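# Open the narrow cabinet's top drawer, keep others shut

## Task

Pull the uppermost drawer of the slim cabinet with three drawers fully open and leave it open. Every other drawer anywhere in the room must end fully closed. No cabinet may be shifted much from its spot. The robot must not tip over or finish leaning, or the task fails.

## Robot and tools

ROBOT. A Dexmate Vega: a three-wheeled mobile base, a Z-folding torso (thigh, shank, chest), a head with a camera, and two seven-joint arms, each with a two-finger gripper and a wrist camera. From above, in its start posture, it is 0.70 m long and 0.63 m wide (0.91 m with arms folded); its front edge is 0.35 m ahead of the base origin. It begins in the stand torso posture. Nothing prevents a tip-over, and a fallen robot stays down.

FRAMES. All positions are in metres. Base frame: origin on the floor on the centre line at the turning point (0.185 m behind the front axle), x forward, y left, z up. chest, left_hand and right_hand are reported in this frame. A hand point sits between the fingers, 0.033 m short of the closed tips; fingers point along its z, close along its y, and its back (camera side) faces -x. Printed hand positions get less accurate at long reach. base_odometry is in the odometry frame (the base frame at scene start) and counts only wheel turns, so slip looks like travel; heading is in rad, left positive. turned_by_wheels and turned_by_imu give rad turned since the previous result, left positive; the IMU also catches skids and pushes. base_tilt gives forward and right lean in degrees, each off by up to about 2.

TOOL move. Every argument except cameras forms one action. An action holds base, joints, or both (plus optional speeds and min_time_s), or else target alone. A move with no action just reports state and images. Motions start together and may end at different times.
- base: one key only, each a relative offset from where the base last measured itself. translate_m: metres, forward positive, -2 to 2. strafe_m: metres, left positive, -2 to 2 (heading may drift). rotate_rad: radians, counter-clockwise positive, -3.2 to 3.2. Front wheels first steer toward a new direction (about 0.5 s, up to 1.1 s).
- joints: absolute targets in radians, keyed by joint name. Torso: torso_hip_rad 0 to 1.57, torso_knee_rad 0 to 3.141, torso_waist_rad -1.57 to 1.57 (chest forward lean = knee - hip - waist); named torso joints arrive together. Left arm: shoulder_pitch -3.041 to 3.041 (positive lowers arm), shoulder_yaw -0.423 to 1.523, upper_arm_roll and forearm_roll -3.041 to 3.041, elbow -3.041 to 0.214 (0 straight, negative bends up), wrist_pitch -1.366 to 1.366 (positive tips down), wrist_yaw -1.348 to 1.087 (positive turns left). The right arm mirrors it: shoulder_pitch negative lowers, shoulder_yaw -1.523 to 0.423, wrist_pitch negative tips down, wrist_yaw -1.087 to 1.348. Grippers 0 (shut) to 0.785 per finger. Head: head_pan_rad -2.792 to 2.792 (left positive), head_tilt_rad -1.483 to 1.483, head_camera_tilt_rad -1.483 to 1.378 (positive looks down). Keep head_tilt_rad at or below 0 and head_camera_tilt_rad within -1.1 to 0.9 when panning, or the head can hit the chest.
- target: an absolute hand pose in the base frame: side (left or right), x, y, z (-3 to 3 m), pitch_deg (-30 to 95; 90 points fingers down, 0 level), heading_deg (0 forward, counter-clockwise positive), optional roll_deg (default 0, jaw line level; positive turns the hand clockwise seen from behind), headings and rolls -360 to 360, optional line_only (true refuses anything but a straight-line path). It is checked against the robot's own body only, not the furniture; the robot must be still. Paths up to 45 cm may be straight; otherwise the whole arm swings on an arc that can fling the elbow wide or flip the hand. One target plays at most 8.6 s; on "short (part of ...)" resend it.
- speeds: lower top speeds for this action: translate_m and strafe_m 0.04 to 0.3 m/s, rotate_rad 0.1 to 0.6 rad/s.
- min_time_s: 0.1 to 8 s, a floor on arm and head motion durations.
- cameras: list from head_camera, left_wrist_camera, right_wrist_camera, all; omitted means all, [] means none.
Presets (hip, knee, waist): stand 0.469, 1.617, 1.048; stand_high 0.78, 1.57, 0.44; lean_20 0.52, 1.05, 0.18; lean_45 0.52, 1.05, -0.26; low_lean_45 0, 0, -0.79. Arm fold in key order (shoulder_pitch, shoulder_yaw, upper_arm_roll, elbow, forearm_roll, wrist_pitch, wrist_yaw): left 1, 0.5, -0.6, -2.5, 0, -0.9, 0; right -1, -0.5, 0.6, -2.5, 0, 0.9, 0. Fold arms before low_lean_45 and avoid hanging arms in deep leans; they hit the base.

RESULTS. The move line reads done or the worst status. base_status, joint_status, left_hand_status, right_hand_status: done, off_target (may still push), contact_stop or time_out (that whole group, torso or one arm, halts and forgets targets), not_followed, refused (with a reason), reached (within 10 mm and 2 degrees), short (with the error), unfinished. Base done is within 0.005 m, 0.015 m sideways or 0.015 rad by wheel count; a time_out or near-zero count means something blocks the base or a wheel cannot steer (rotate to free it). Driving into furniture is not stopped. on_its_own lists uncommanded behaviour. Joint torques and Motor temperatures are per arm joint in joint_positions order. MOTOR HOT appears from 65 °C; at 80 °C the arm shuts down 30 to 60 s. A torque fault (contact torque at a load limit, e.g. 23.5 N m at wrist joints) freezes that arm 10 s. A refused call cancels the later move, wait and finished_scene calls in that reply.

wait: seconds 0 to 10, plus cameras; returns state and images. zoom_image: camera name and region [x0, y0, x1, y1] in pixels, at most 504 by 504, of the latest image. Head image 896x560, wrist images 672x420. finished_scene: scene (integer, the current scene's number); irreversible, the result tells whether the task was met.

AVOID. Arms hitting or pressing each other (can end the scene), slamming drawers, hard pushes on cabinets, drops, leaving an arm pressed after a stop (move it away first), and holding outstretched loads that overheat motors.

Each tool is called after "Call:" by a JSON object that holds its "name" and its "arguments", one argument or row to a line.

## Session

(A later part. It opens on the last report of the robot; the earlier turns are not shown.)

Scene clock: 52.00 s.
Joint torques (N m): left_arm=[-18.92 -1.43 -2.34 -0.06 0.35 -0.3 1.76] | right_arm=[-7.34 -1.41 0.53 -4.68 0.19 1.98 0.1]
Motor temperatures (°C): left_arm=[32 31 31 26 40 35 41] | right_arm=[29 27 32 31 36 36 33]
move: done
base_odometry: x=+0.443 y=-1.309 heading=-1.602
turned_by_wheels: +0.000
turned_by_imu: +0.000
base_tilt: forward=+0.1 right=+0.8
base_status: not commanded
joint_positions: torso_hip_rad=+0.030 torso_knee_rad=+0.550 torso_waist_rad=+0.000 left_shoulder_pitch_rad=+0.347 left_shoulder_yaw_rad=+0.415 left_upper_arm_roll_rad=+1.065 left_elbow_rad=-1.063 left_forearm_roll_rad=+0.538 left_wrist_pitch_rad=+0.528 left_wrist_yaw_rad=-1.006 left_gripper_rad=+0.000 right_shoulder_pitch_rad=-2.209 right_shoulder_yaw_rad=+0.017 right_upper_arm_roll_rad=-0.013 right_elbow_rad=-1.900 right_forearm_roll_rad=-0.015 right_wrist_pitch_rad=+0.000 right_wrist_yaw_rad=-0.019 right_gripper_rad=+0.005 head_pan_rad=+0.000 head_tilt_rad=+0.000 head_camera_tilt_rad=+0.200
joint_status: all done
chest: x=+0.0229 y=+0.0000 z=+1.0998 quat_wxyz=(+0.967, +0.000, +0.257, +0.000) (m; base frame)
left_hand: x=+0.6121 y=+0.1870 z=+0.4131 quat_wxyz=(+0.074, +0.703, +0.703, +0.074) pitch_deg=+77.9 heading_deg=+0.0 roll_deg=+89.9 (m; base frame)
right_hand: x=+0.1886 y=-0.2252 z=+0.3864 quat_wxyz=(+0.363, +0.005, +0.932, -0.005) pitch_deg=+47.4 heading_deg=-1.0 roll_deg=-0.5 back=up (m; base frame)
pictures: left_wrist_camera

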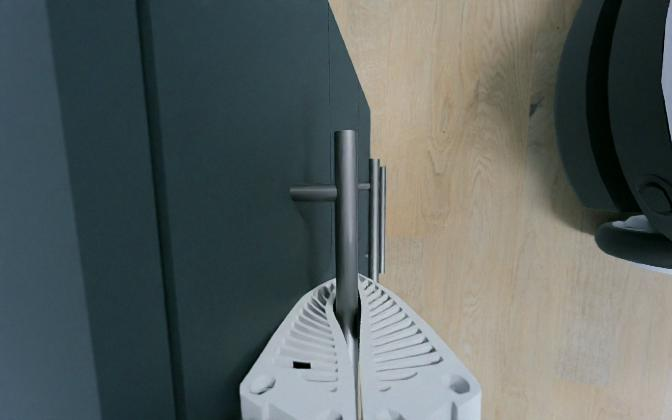

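Great grip.

Call:
{"name": "move", "arguments": {
  "base": {"translate_m":-0.32},
  "speeds": {"translate_m":0.08},
  "cameras": ["head_camera"]
}}

Call:
{"name": "move", "arguments": {
  "base": {"translate_m":-0.03},
  "speeds": {"translate_m":0.04},
  "cameras": ["left_wrist_camera"]
}}

Scene clock: 56.97 s.
Joint torques (N m): left_arm=[-14.79 -10.87 -3.08 -8.49 -3.8 -2.88 -0.48] | right_arm=[-8.24 -1.39 0.15 -4.81 -0.11 2.76 -0.1]
Motor temperatures (°C): left_arm=[32 31 31 26 40 35 41] | right_arm=[29 27 32 31 36 36 33]
move: done
base_odometry: x=+0.453 y=-0.989 heading=-1.602
turned_by_wheels: -0.001
turned_by_imu: +0.000
base_tilt: forward=+0.0 right=+0.8
base_status: done
joint_positions: torso_hip_rad=+0.030 torso_knee_rad=+0.550 torso_waist_rad=+0.000 left_shoulder_pitch_rad=+0.347 left_shoulder_yaw_rad=+0.415 left_upper_arm_roll_rad=+1.065 left_elbow_rad=-1.062 left_forearm_roll_rad=+0.539 left_wrist_pitch_rad=+0.528 left_wrist_yaw_rad=-1.005 left_gripper_rad=+0.000 right_shoulder_pitch_rad=-2.209 right_shoulder_yaw_rad=+0.017 right_upper_arm_roll_rad=-0.013 right_elbow_rad=-1.900 right_forearm_roll_rad=-0.015 right_wrist_pitch_rad=+0.000 right_wrist_yaw_rad=-0.019 right_gripper_rad=+0.005 head_pan_rad=+0.000 head_tilt_rad=+0.000 head_camera_tilt_rad=+0.200
joint_status: not commanded
chest: x=+0.0233 y=+0.0000 z=+1.0997 quat_wxyz=(+0.966, +0.000, +0.257, +0.000) (m; base frame)
left_hand: x=+0.6125 y=+0.1882 z=+0.4126 quat_wxyz=(+0.074, +0.703, +0.704, +0.075) pitch_deg=+77.9 heading_deg=+0.5 roll_deg=-89.6 (m; base frame)
right_hand: x=+0.1886 y=-0.2252 z=+0.3862 quat_wxyz=(+0.363, +0.005, +0.932, -0.005) pitch_deg=+47.5 heading_deg=-1.0 roll_deg=-0.5 back=up (m; base frame)
pictures: head_camera

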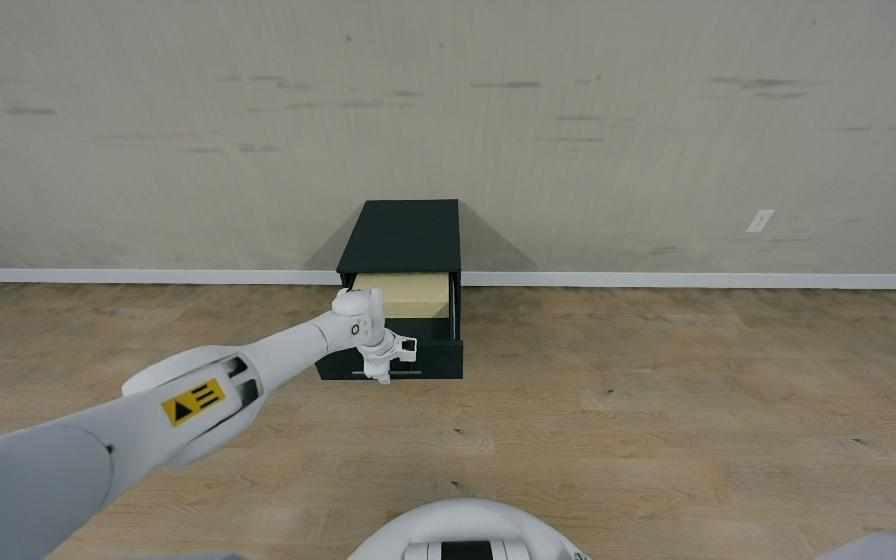

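Scene clock: 58.40 s.
Joint torques (N m): left_arm=[-15.98 -11.66 -3.67 -7.57 -3.5 -2.12 -0.33] | right_arm=[-8 -1.32 0.38 -4.8 0.1 2.17 -0.2]
Motor temperatures (°C): left_arm=[32 31 31 26 40 35 41] | right_arm=[29 27 32 31 36 36 33]
move: done
base_odometry: x=+0.454 y=-0.959 heading=-1.603
turned_by_wheels: -0.001
turned_by_imu: -0.001
base_tilt: forward=+0.0 right=+0.8
base_status: done
joint_positions: torso_hip_rad=+0.030 torso_knee_rad=+0.550 torso_waist_rad=+0.000 left_shoulder_pitch_rad=+0.347 left_shoulder_yaw_rad=+0.415 left_upper_arm_roll_rad=+1.065 left_elbow_rad=-1.062 left_forearm_roll_rad=+0.539 left_wrist_pitch_rad=+0.528 left_wrist_yaw_rad=-1.005 left_gripper_rad=+0.000 right_shoulder_pitch_rad=-2.209 right_shoulder_yaw_rad=+0.017 right_upper_arm_roll_rad=-0.013 right_elbow_rad=-1.900 right_forearm_roll_rad=-0.015 right_wrist_pitch_rad=+0.000 right_wrist_yaw_rad=-0.019 right_gripper_rad=+0.005 head_pan_rad=+0.000 head_tilt_rad=+0.000 head_camera_tilt_rad=+0.200
joint_status: not commanded
chest: x=+0.0233 y=+0.0000 z=+1.0997 quat_wxyz=(+0.966, +0.000, +0.257, +0.000) (m; base frame)
left_hand: x=+0.6125 y=+0.1881 z=+0.4126 quat_wxyz=(+0.074, +0.703, +0.704, +0.075) pitch_deg=+77.9 heading_deg=+0.5 roll_deg=-89.6 (m; base frame)
right_hand: x=+0.1886 y=-0.2252 z=+0.3862 quat_wxyz=(+0.363, +0.005, +0.932, -0.005) pitch_deg=+47.5 heading_deg=-1.0 roll_deg=-0.5 back=up (m; base frame)
pictures: left_wrist_camera

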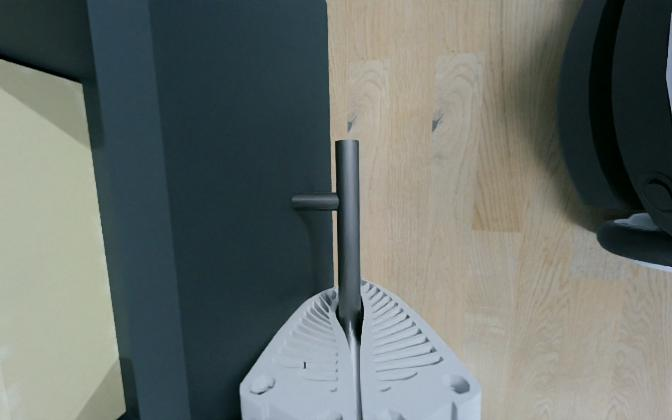

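Call:
{"name": "move", "arguments": {
  "base": {"translate_m":-0.03},
  "speeds": {"translate_m":0.04},
  "cameras": ["head_camera","left_wrist_camera"]
}}

Scene clock: 60.03 s.
Joint torques (N m): left_arm=[-14.56 -12.73 -2.35 -6.63 -5 -3.31 -3.31] | right_arm=[-8.5 0.52 -0.12 -6.41 0.14 2.64 -0.05]
Motor temperatures (°C): left_arm=[32 31 31 26 40 35 41] | right_arm=[29 27 32 31 36 36 33]
move: done
base_odometry: x=+0.455 y=-0.929 heading=-1.604
turned_by_wheels: -0.001
turned_by_imu: -0.001
base_tilt: forward=+0.0 right=+0.7
base_status: done
joint_positions: torso_hip_rad=+0.030 torso_knee_rad=+0.550 torso_waist_rad=+0.000 left_shoulder_pitch_rad=+0.347 left_shoulder_yaw_rad=+0.415 left_upper_arm_roll_rad=+1.065 left_elbow_rad=-1.062 left_forearm_roll_rad=+0.539 left_wrist_pitch_rad=+0.528 left_wrist_yaw_rad=-1.004 left_gripper_rad=+0.000 right_shoulder_pitch_rad=-2.209 right_shoulder_yaw_rad=+0.017 right_upper_arm_roll_rad=-0.013 right_elbow_rad=-1.900 right_forearm_roll_rad=-0.015 right_wrist_pitch_rad=+0.000 right_wrist_yaw_rad=-0.019 right_gripper_rad=+0.005 head_pan_rad=+0.000 head_tilt_rad=+0.000 head_camera_tilt_rad=+0.200
joint_status: not commanded
chest: x=+0.0235 y=+0.0000 z=+1.0997 quat_wxyz=(+0.966, +0.000, +0.257, +0.000) (m; base frame)
left_hand: x=+0.6129 y=+0.1881 z=+0.4126 quat_wxyz=(+0.074, +0.703, +0.703, +0.075) pitch_deg=+77.9 heading_deg=+0.5 roll_deg=-89.6 (m; base frame)
right_hand: x=+0.1886 y=-0.2252 z=+0.3862 quat_wxyz=(+0.363, +0.005, +0.932, -0.005) pitch_deg=+47.5 heading_deg=-1.0 roll_deg=-0.5 back=up (m; base frame)
pictures: head_camera, left_wrist_camera

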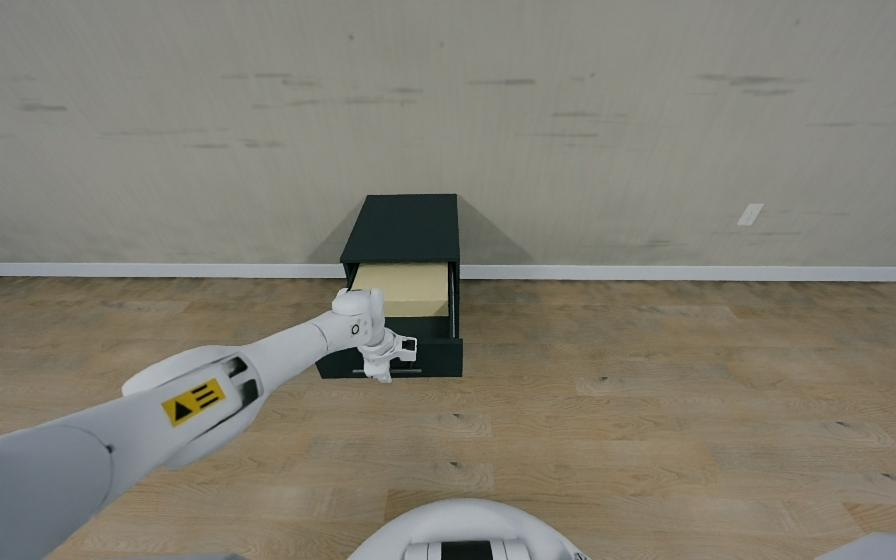

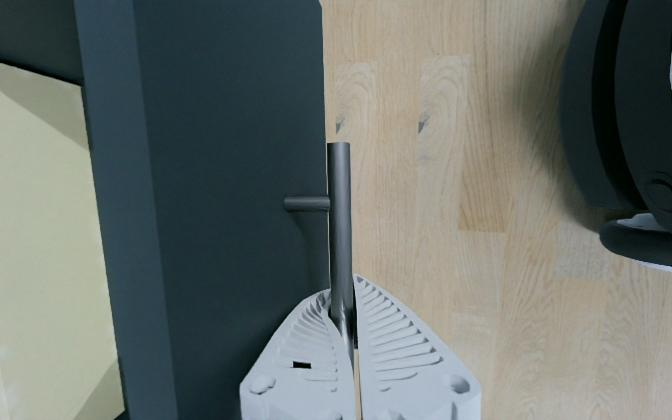

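Call:
{"name": "move", "arguments": {
  "base": {"translate_m":-0.025},
  "speeds": {"translate_m":0.04},
  "cameras": ["head_camera","left_wrist_camera"]
}}

Scene clock: 61.43 s.
Joint torques (N m): left_arm=[12.72 -4.91 5 0.7 -7.97 -1.65 -7.84] | right_arm=[-7.45 -1.67 -0.22 -4.56 0.14 1.84 -0.02]
Motor temperatures (°C): left_arm=[32 31 31 26 41 35 42] | right_arm=[29 27 32 31 36 36 33]
move: done
base_odometry: x=+0.456 y=-0.904 heading=-1.605
turned_by_wheels: -0.001
turned_by_imu: -0.001
base_tilt: forward=+0.0 right=+0.7
base_status: done
joint_positions: torso_hip_rad=+0.030 torso_knee_rad=+0.550 torso_waist_rad=+0.000 left_shoulder_pitch_rad=+0.346 left_shoulder_yaw_rad=+0.415 left_upper_arm_roll_rad=+1.065 left_elbow_rad=-1.062 left_forearm_roll_rad=+0.540 left_wrist_pitch_rad=+0.528 left_wrist_yaw_rad=-1.002 left_gripper_rad=+0.000 right_shoulder_pitch_rad=-2.209 right_shoulder_yaw_rad=+0.017 right_upper_arm_roll_rad=-0.013 right_elbow_rad=-1.900 right_forearm_roll_rad=-0.015 right_wrist_pitch_rad=+0.000 right_wrist_yaw_rad=-0.019 right_gripper_rad=+0.005 head_pan_rad=+0.000 head_tilt_rad=+0.000 head_camera_tilt_rad=+0.200
joint_status: not commanded
chest: x=+0.0233 y=+0.0000 z=+1.0997 quat_wxyz=(+0.966, +0.000, +0.257, +0.000) (m; base frame)
left_hand: x=+0.6147 y=+0.1876 z=+0.4139 quat_wxyz=(+0.076, +0.703, +0.703, +0.077) pitch_deg=+77.6 heading_deg=+0.3 roll_deg=-89.7 (m; base frame)
right_hand: x=+0.1887 y=-0.2252 z=+0.3863 quat_wxyz=(+0.363, +0.005, +0.932, -0.005) pitch_deg=+47.5 heading_deg=-1.0 roll_deg=-0.5 back=up (m; base frame)
pictures: head_camera, left_wrist_camera

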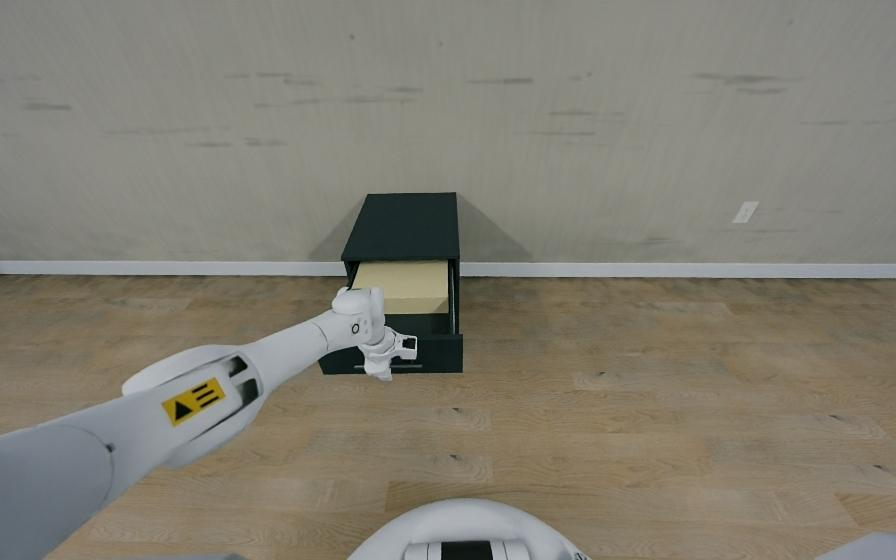

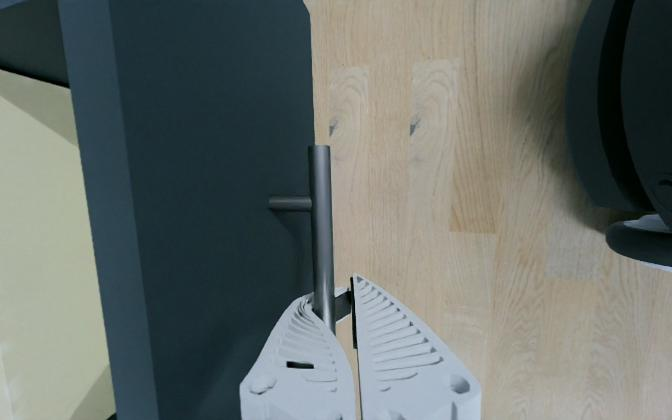

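Call:
{"name": "move", "arguments": {
  "base": {"translate_m":0.012},
  "speeds": {"translate_m":0.04},
  "cameras": []
}}

Call:
{"name": "move", "arguments": {
  "joints": {"left_gripper_rad":0.12},
  "cameras": ["left_wrist_camera"]
}}

Call:
{"name": "move", "arguments": {
  "target": {"side":"left","x":0.586,"y":0.187,"z":0.54,"pitch_deg":78,"heading_deg":0,"roll_deg":90,"line_only":true},
  "cameras": ["left_wrist_camera"]
}}

Call:
{"name": "move", "arguments": {
  "base": {"translate_m":-0.4},
  "cameras": ["head_camera"]
}}

Scene clock: 63.10 s.
Joint torques (N m): left_arm=[1.22 -3.22 2.9 -1.96 -3.92 -0.43 -3.89] | right_arm=[-7.37 -0.77 0.5 -5.85 -0.1 2.23 -0.09]
Motor temperatures (°C): left_arm=[31 31 31 26 41 35 42] | right_arm=[29 27 32 31 36 36 33]
move: done
base_odometry: x=+0.455 y=-0.916 heading=-1.606
turned_by_wheels: -0.001
turned_by_imu: +0.000
base_tilt: forward=+0.1 right=+0.8
base_status: done
joint_positions: torso_hip_rad=+0.030 torso_knee_rad=+0.550 torso_waist_rad=+0.000 left_shoulder_pitch_rad=+0.346 left_shoulder_yaw_rad=+0.415 left_upper_arm_roll_rad=+1.065 left_elbow_rad=-1.062 left_forearm_roll_rad=+0.539 left_wrist_pitch_rad=+0.528 left_wrist_yaw_rad=-1.004 left_gripper_rad=+0.000 right_shoulder_pitch_rad=-2.209 right_shoulder_yaw_rad=+0.017 right_upper_arm_roll_rad=-0.013 right_elbow_rad=-1.900 right_forearm_roll_rad=-0.015 right_wrist_pitch_rad=+0.000 right_wrist_yaw_rad=-0.019 right_gripper_rad=+0.005 head_pan_rad=+0.000 head_tilt_rad=+0.000 head_camera_tilt_rad=+0.200
joint_status: not commanded
chest: x=+0.0233 y=+0.0000 z=+1.0997 quat_wxyz=(+0.966, +0.000, +0.257, +0.000) (m; base frame)
left_hand: x=+0.6136 y=+0.1875 z=+0.4133 quat_wxyz=(+0.075, +0.703, +0.703, +0.075) pitch_deg=+77.8 heading_deg=+0.2 roll_deg=-89.8 (m; base frame)
right_hand: x=+0.1886 y=-0.2252 z=+0.3863 quat_wxyz=(+0.363, +0.005, +0.932, -0.005) pitch_deg=+47.5 heading_deg=-1.0 roll_deg=-0.5 back=up (m; base frame)
pictures: none
No camera images: "cameras" was empty.

Scene clock: 63.70 s.
Joint torques (N m): left_arm=[-12.97 -4.37 -2.01 -1.84 -0.85 -1.83 0.17] | right_arm=[-7.29 -0.32 0.06 -5.31 0.12 1.95 0.06]
Motor temperatures (°C): left_arm=[31 31 31 26 41 35 42] | right_arm=[29 27 32 31 36 36 33]
move: done
base_odometry: x=+0.455 y=-0.916 heading=-1.606
turned_by_wheels: +0.000
turned_by_imu: +0.000
base_tilt: forward=+0.0 right=+0.7
base_status: not commanded
joint_positions: torso_hip_rad=+0.030 torso_knee_rad=+0.550 torso_waist_rad=+0.000 left_shoulder_pitch_rad=+0.346 left_shoulder_yaw_rad=+0.415 left_upper_arm_roll_rad=+1.065 left_elbow_rad=-1.062 left_forearm_roll_rad=+0.538 left_wrist_pitch_rad=+0.528 left_wrist_yaw_rad=-1.005 left_gripper_rad=+0.120 right_shoulder_pitch_rad=-2.209 right_shoulder_yaw_rad=+0.017 right_upper_arm_roll_rad=-0.013 right_elbow_rad=-1.900 right_forearm_roll_rad=-0.015 right_wrist_pitch_rad=+0.000 right_wrist_yaw_rad=-0.019 right_gripper_rad=+0.005 head_pan_rad=+0.000 head_tilt_rad=+0.000 head_camera_tilt_rad=+0.200
joint_status: all done
chest: x=+0.0233 y=+0.0000 z=+1.0997 quat_wxyz=(+0.966, +0.000, +0.257, +0.000) (m; base frame)
left_hand: x=+0.6125 y=+0.1873 z=+0.4128 quat_wxyz=(+0.074, +0.703, +0.703, +0.074) pitch_deg=+77.9 heading_deg=+0.1 roll_deg=-89.9 (m; base frame)
right_hand: x=+0.1886 y=-0.2252 z=+0.3863 quat_wxyz=(+0.363, +0.005, +0.932, -0.005) pitch_deg=+47.5 heading_deg=-1.0 roll_deg=-0.5 back=up (m; base frame)
pictures: left_wrist_camera

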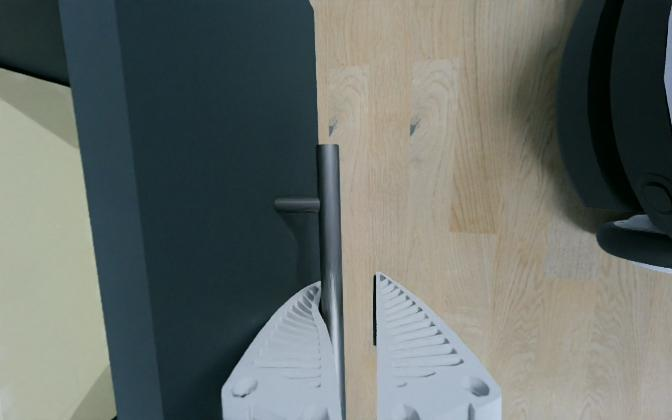

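Scene clock: 67.17 s.
Joint torques (N m): left_arm=[-28.59 2.68 -14.62 -4.59 1.26 0.26 0.01] | right_arm=[-7.69 -1.02 0.48 -4.73 0.23 2.65 -0.19]
Motor temperatures (°C): left_arm=[32 31 31 26 41 35 42] | right_arm=[29 27 32 31 36 36 33]
move: done
base_odometry: x=+0.455 y=-0.916 heading=-1.606
turned_by_wheels: +0.000
turned_by_imu: +0.000
base_tilt: forward=+0.0 right=+0.8
base_status: not commanded
joint_positions: torso_hip_rad=+0.030 torso_knee_rad=+0.550 torso_waist_rad=+0.000 left_shoulder_pitch_rad=+0.320 left_shoulder_yaw_rad=+0.670 left_upper_arm_roll_rad=+1.043 left_elbow_rad=-1.656 left_forearm_roll_rad=+0.614 left_wrist_pitch_rad=+0.815 left_wrist_yaw_rad=-1.342 left_gripper_rad=+0.120 right_shoulder_pitch_rad=-2.209 right_shoulder_yaw_rad=+0.017 right_upper_arm_roll_rad=-0.013 right_elbow_rad=-1.900 right_forearm_roll_rad=-0.015 right_wrist_pitch_rad=+0.000 right_wrist_yaw_rad=-0.019 right_gripper_rad=+0.005 head_pan_rad=+0.000 head_tilt_rad=+0.000 head_camera_tilt_rad=+0.200
joint_status: not commanded
chest: x=+0.0236 y=+0.0000 z=+1.0997 quat_wxyz=(+0.966, +0.000, +0.257, +0.000) (m; base frame)
left_hand: x=+0.5861 y=+0.1870 z=+0.5384 quat_wxyz=(+0.074, +0.703, +0.703, +0.074) pitch_deg=+78.1 heading_deg=+0.0 roll_deg=-90.0 (m; base frame)
left_hand_status: reached (straight line, planned for 2.2 s): 2 mm and 0.1 deg off.
right_hand: x=+0.1886 y=-0.2252 z=+0.3861 quat_wxyz=(+0.363, +0.005, +0.932, -0.005) pitch_deg=+47.5 heading_deg=-1.0 roll_deg=-0.5 back=up (m; base frame)
pictures: left_wrist_camera

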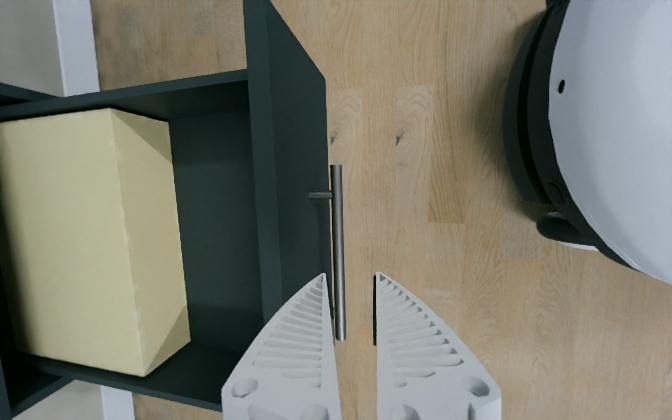

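Scene clock: 70.10 s.
Joint torques (N m): left_arm=[-28.96 4.28 -14.99 -4.91 1.41 1.13 -0.01] | right_arm=[-7.75 0.6 0.08 -5.14 0.09 1.77 0.04]
Motor temperatures (°C): left_arm=[32 31 31 26 41 35 42] | right_arm=[29 27 32 31 36 36 33]
move: done
base_odometry: x=+0.469 y=-0.516 heading=-1.606
turned_by_wheels: -0.001
turned_by_imu: +0.000
base_tilt: forward=+0.0 right=+0.7
base_status: done
joint_positions: torso_hip_rad=+0.030 torso_knee_rad=+0.550 torso_waist_rad=+0.000 left_shoulder_pitch_rad=+0.320 left_shoulder_yaw_rad=+0.671 left_upper_arm_roll_rad=+1.043 left_elbow_rad=-1.660 left_forearm_roll_rad=+0.614 left_wrist_pitch_rad=+0.817 left_wrist_yaw_rad=-1.345 left_gripper_rad=+0.120 right_shoulder_pitch_rad=-2.209 right_shoulder_yaw_rad=+0.017 right_upper_arm_roll_rad=-0.013 right_elbow_rad=-1.900 right_forearm_roll_rad=-0.015 right_wrist_pitch_rad=+0.000 right_wrist_yaw_rad=-0.019 right_gripper_rad=+0.005 head_pan_rad=+0.000 head_tilt_rad=+0.000 head_camera_tilt_rad=+0.200
joint_status: not commanded
chest: x=+0.0235 y=+0.0000 z=+1.0997 quat_wxyz=(+0.966, +0.000, +0.257, +0.000) (m; base frame)
left_hand: x=+0.5857 y=+0.1869 z=+0.5394 quat_wxyz=(+0.074, +0.703, +0.703, +0.074) pitch_deg=+78.1 heading_deg=+0.0 roll_deg=-90.0 (m; base frame)
right_hand: x=+0.1886 y=-0.2252 z=+0.3861 quat_wxyz=(+0.363, +0.005, +0.932, -0.005) pitch_deg=+47.5 heading_deg=-1.0 roll_deg=-0.5 back=up (m; base frame)
pictures: head_camera

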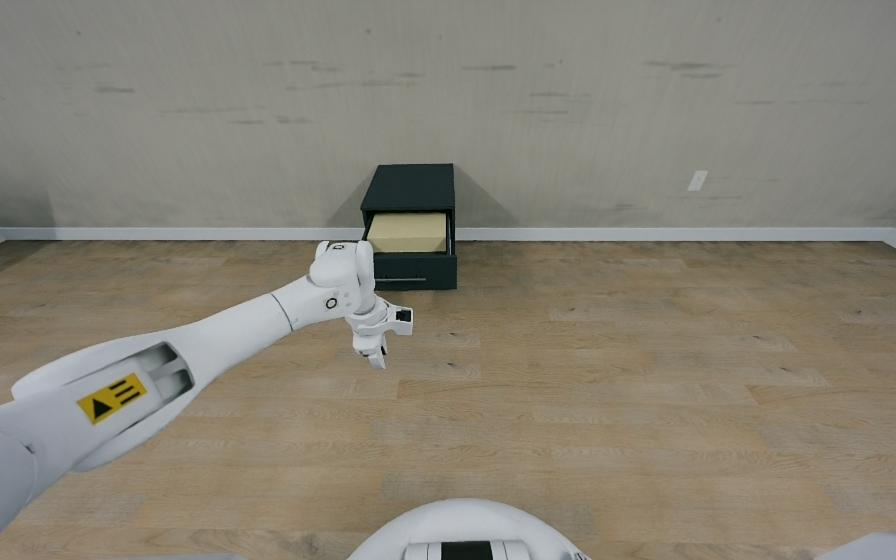

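Call:
{"name": "finished_scene", "arguments": {
  "scene": 3,
  "done": true
}}

The scene is finished: the task was done.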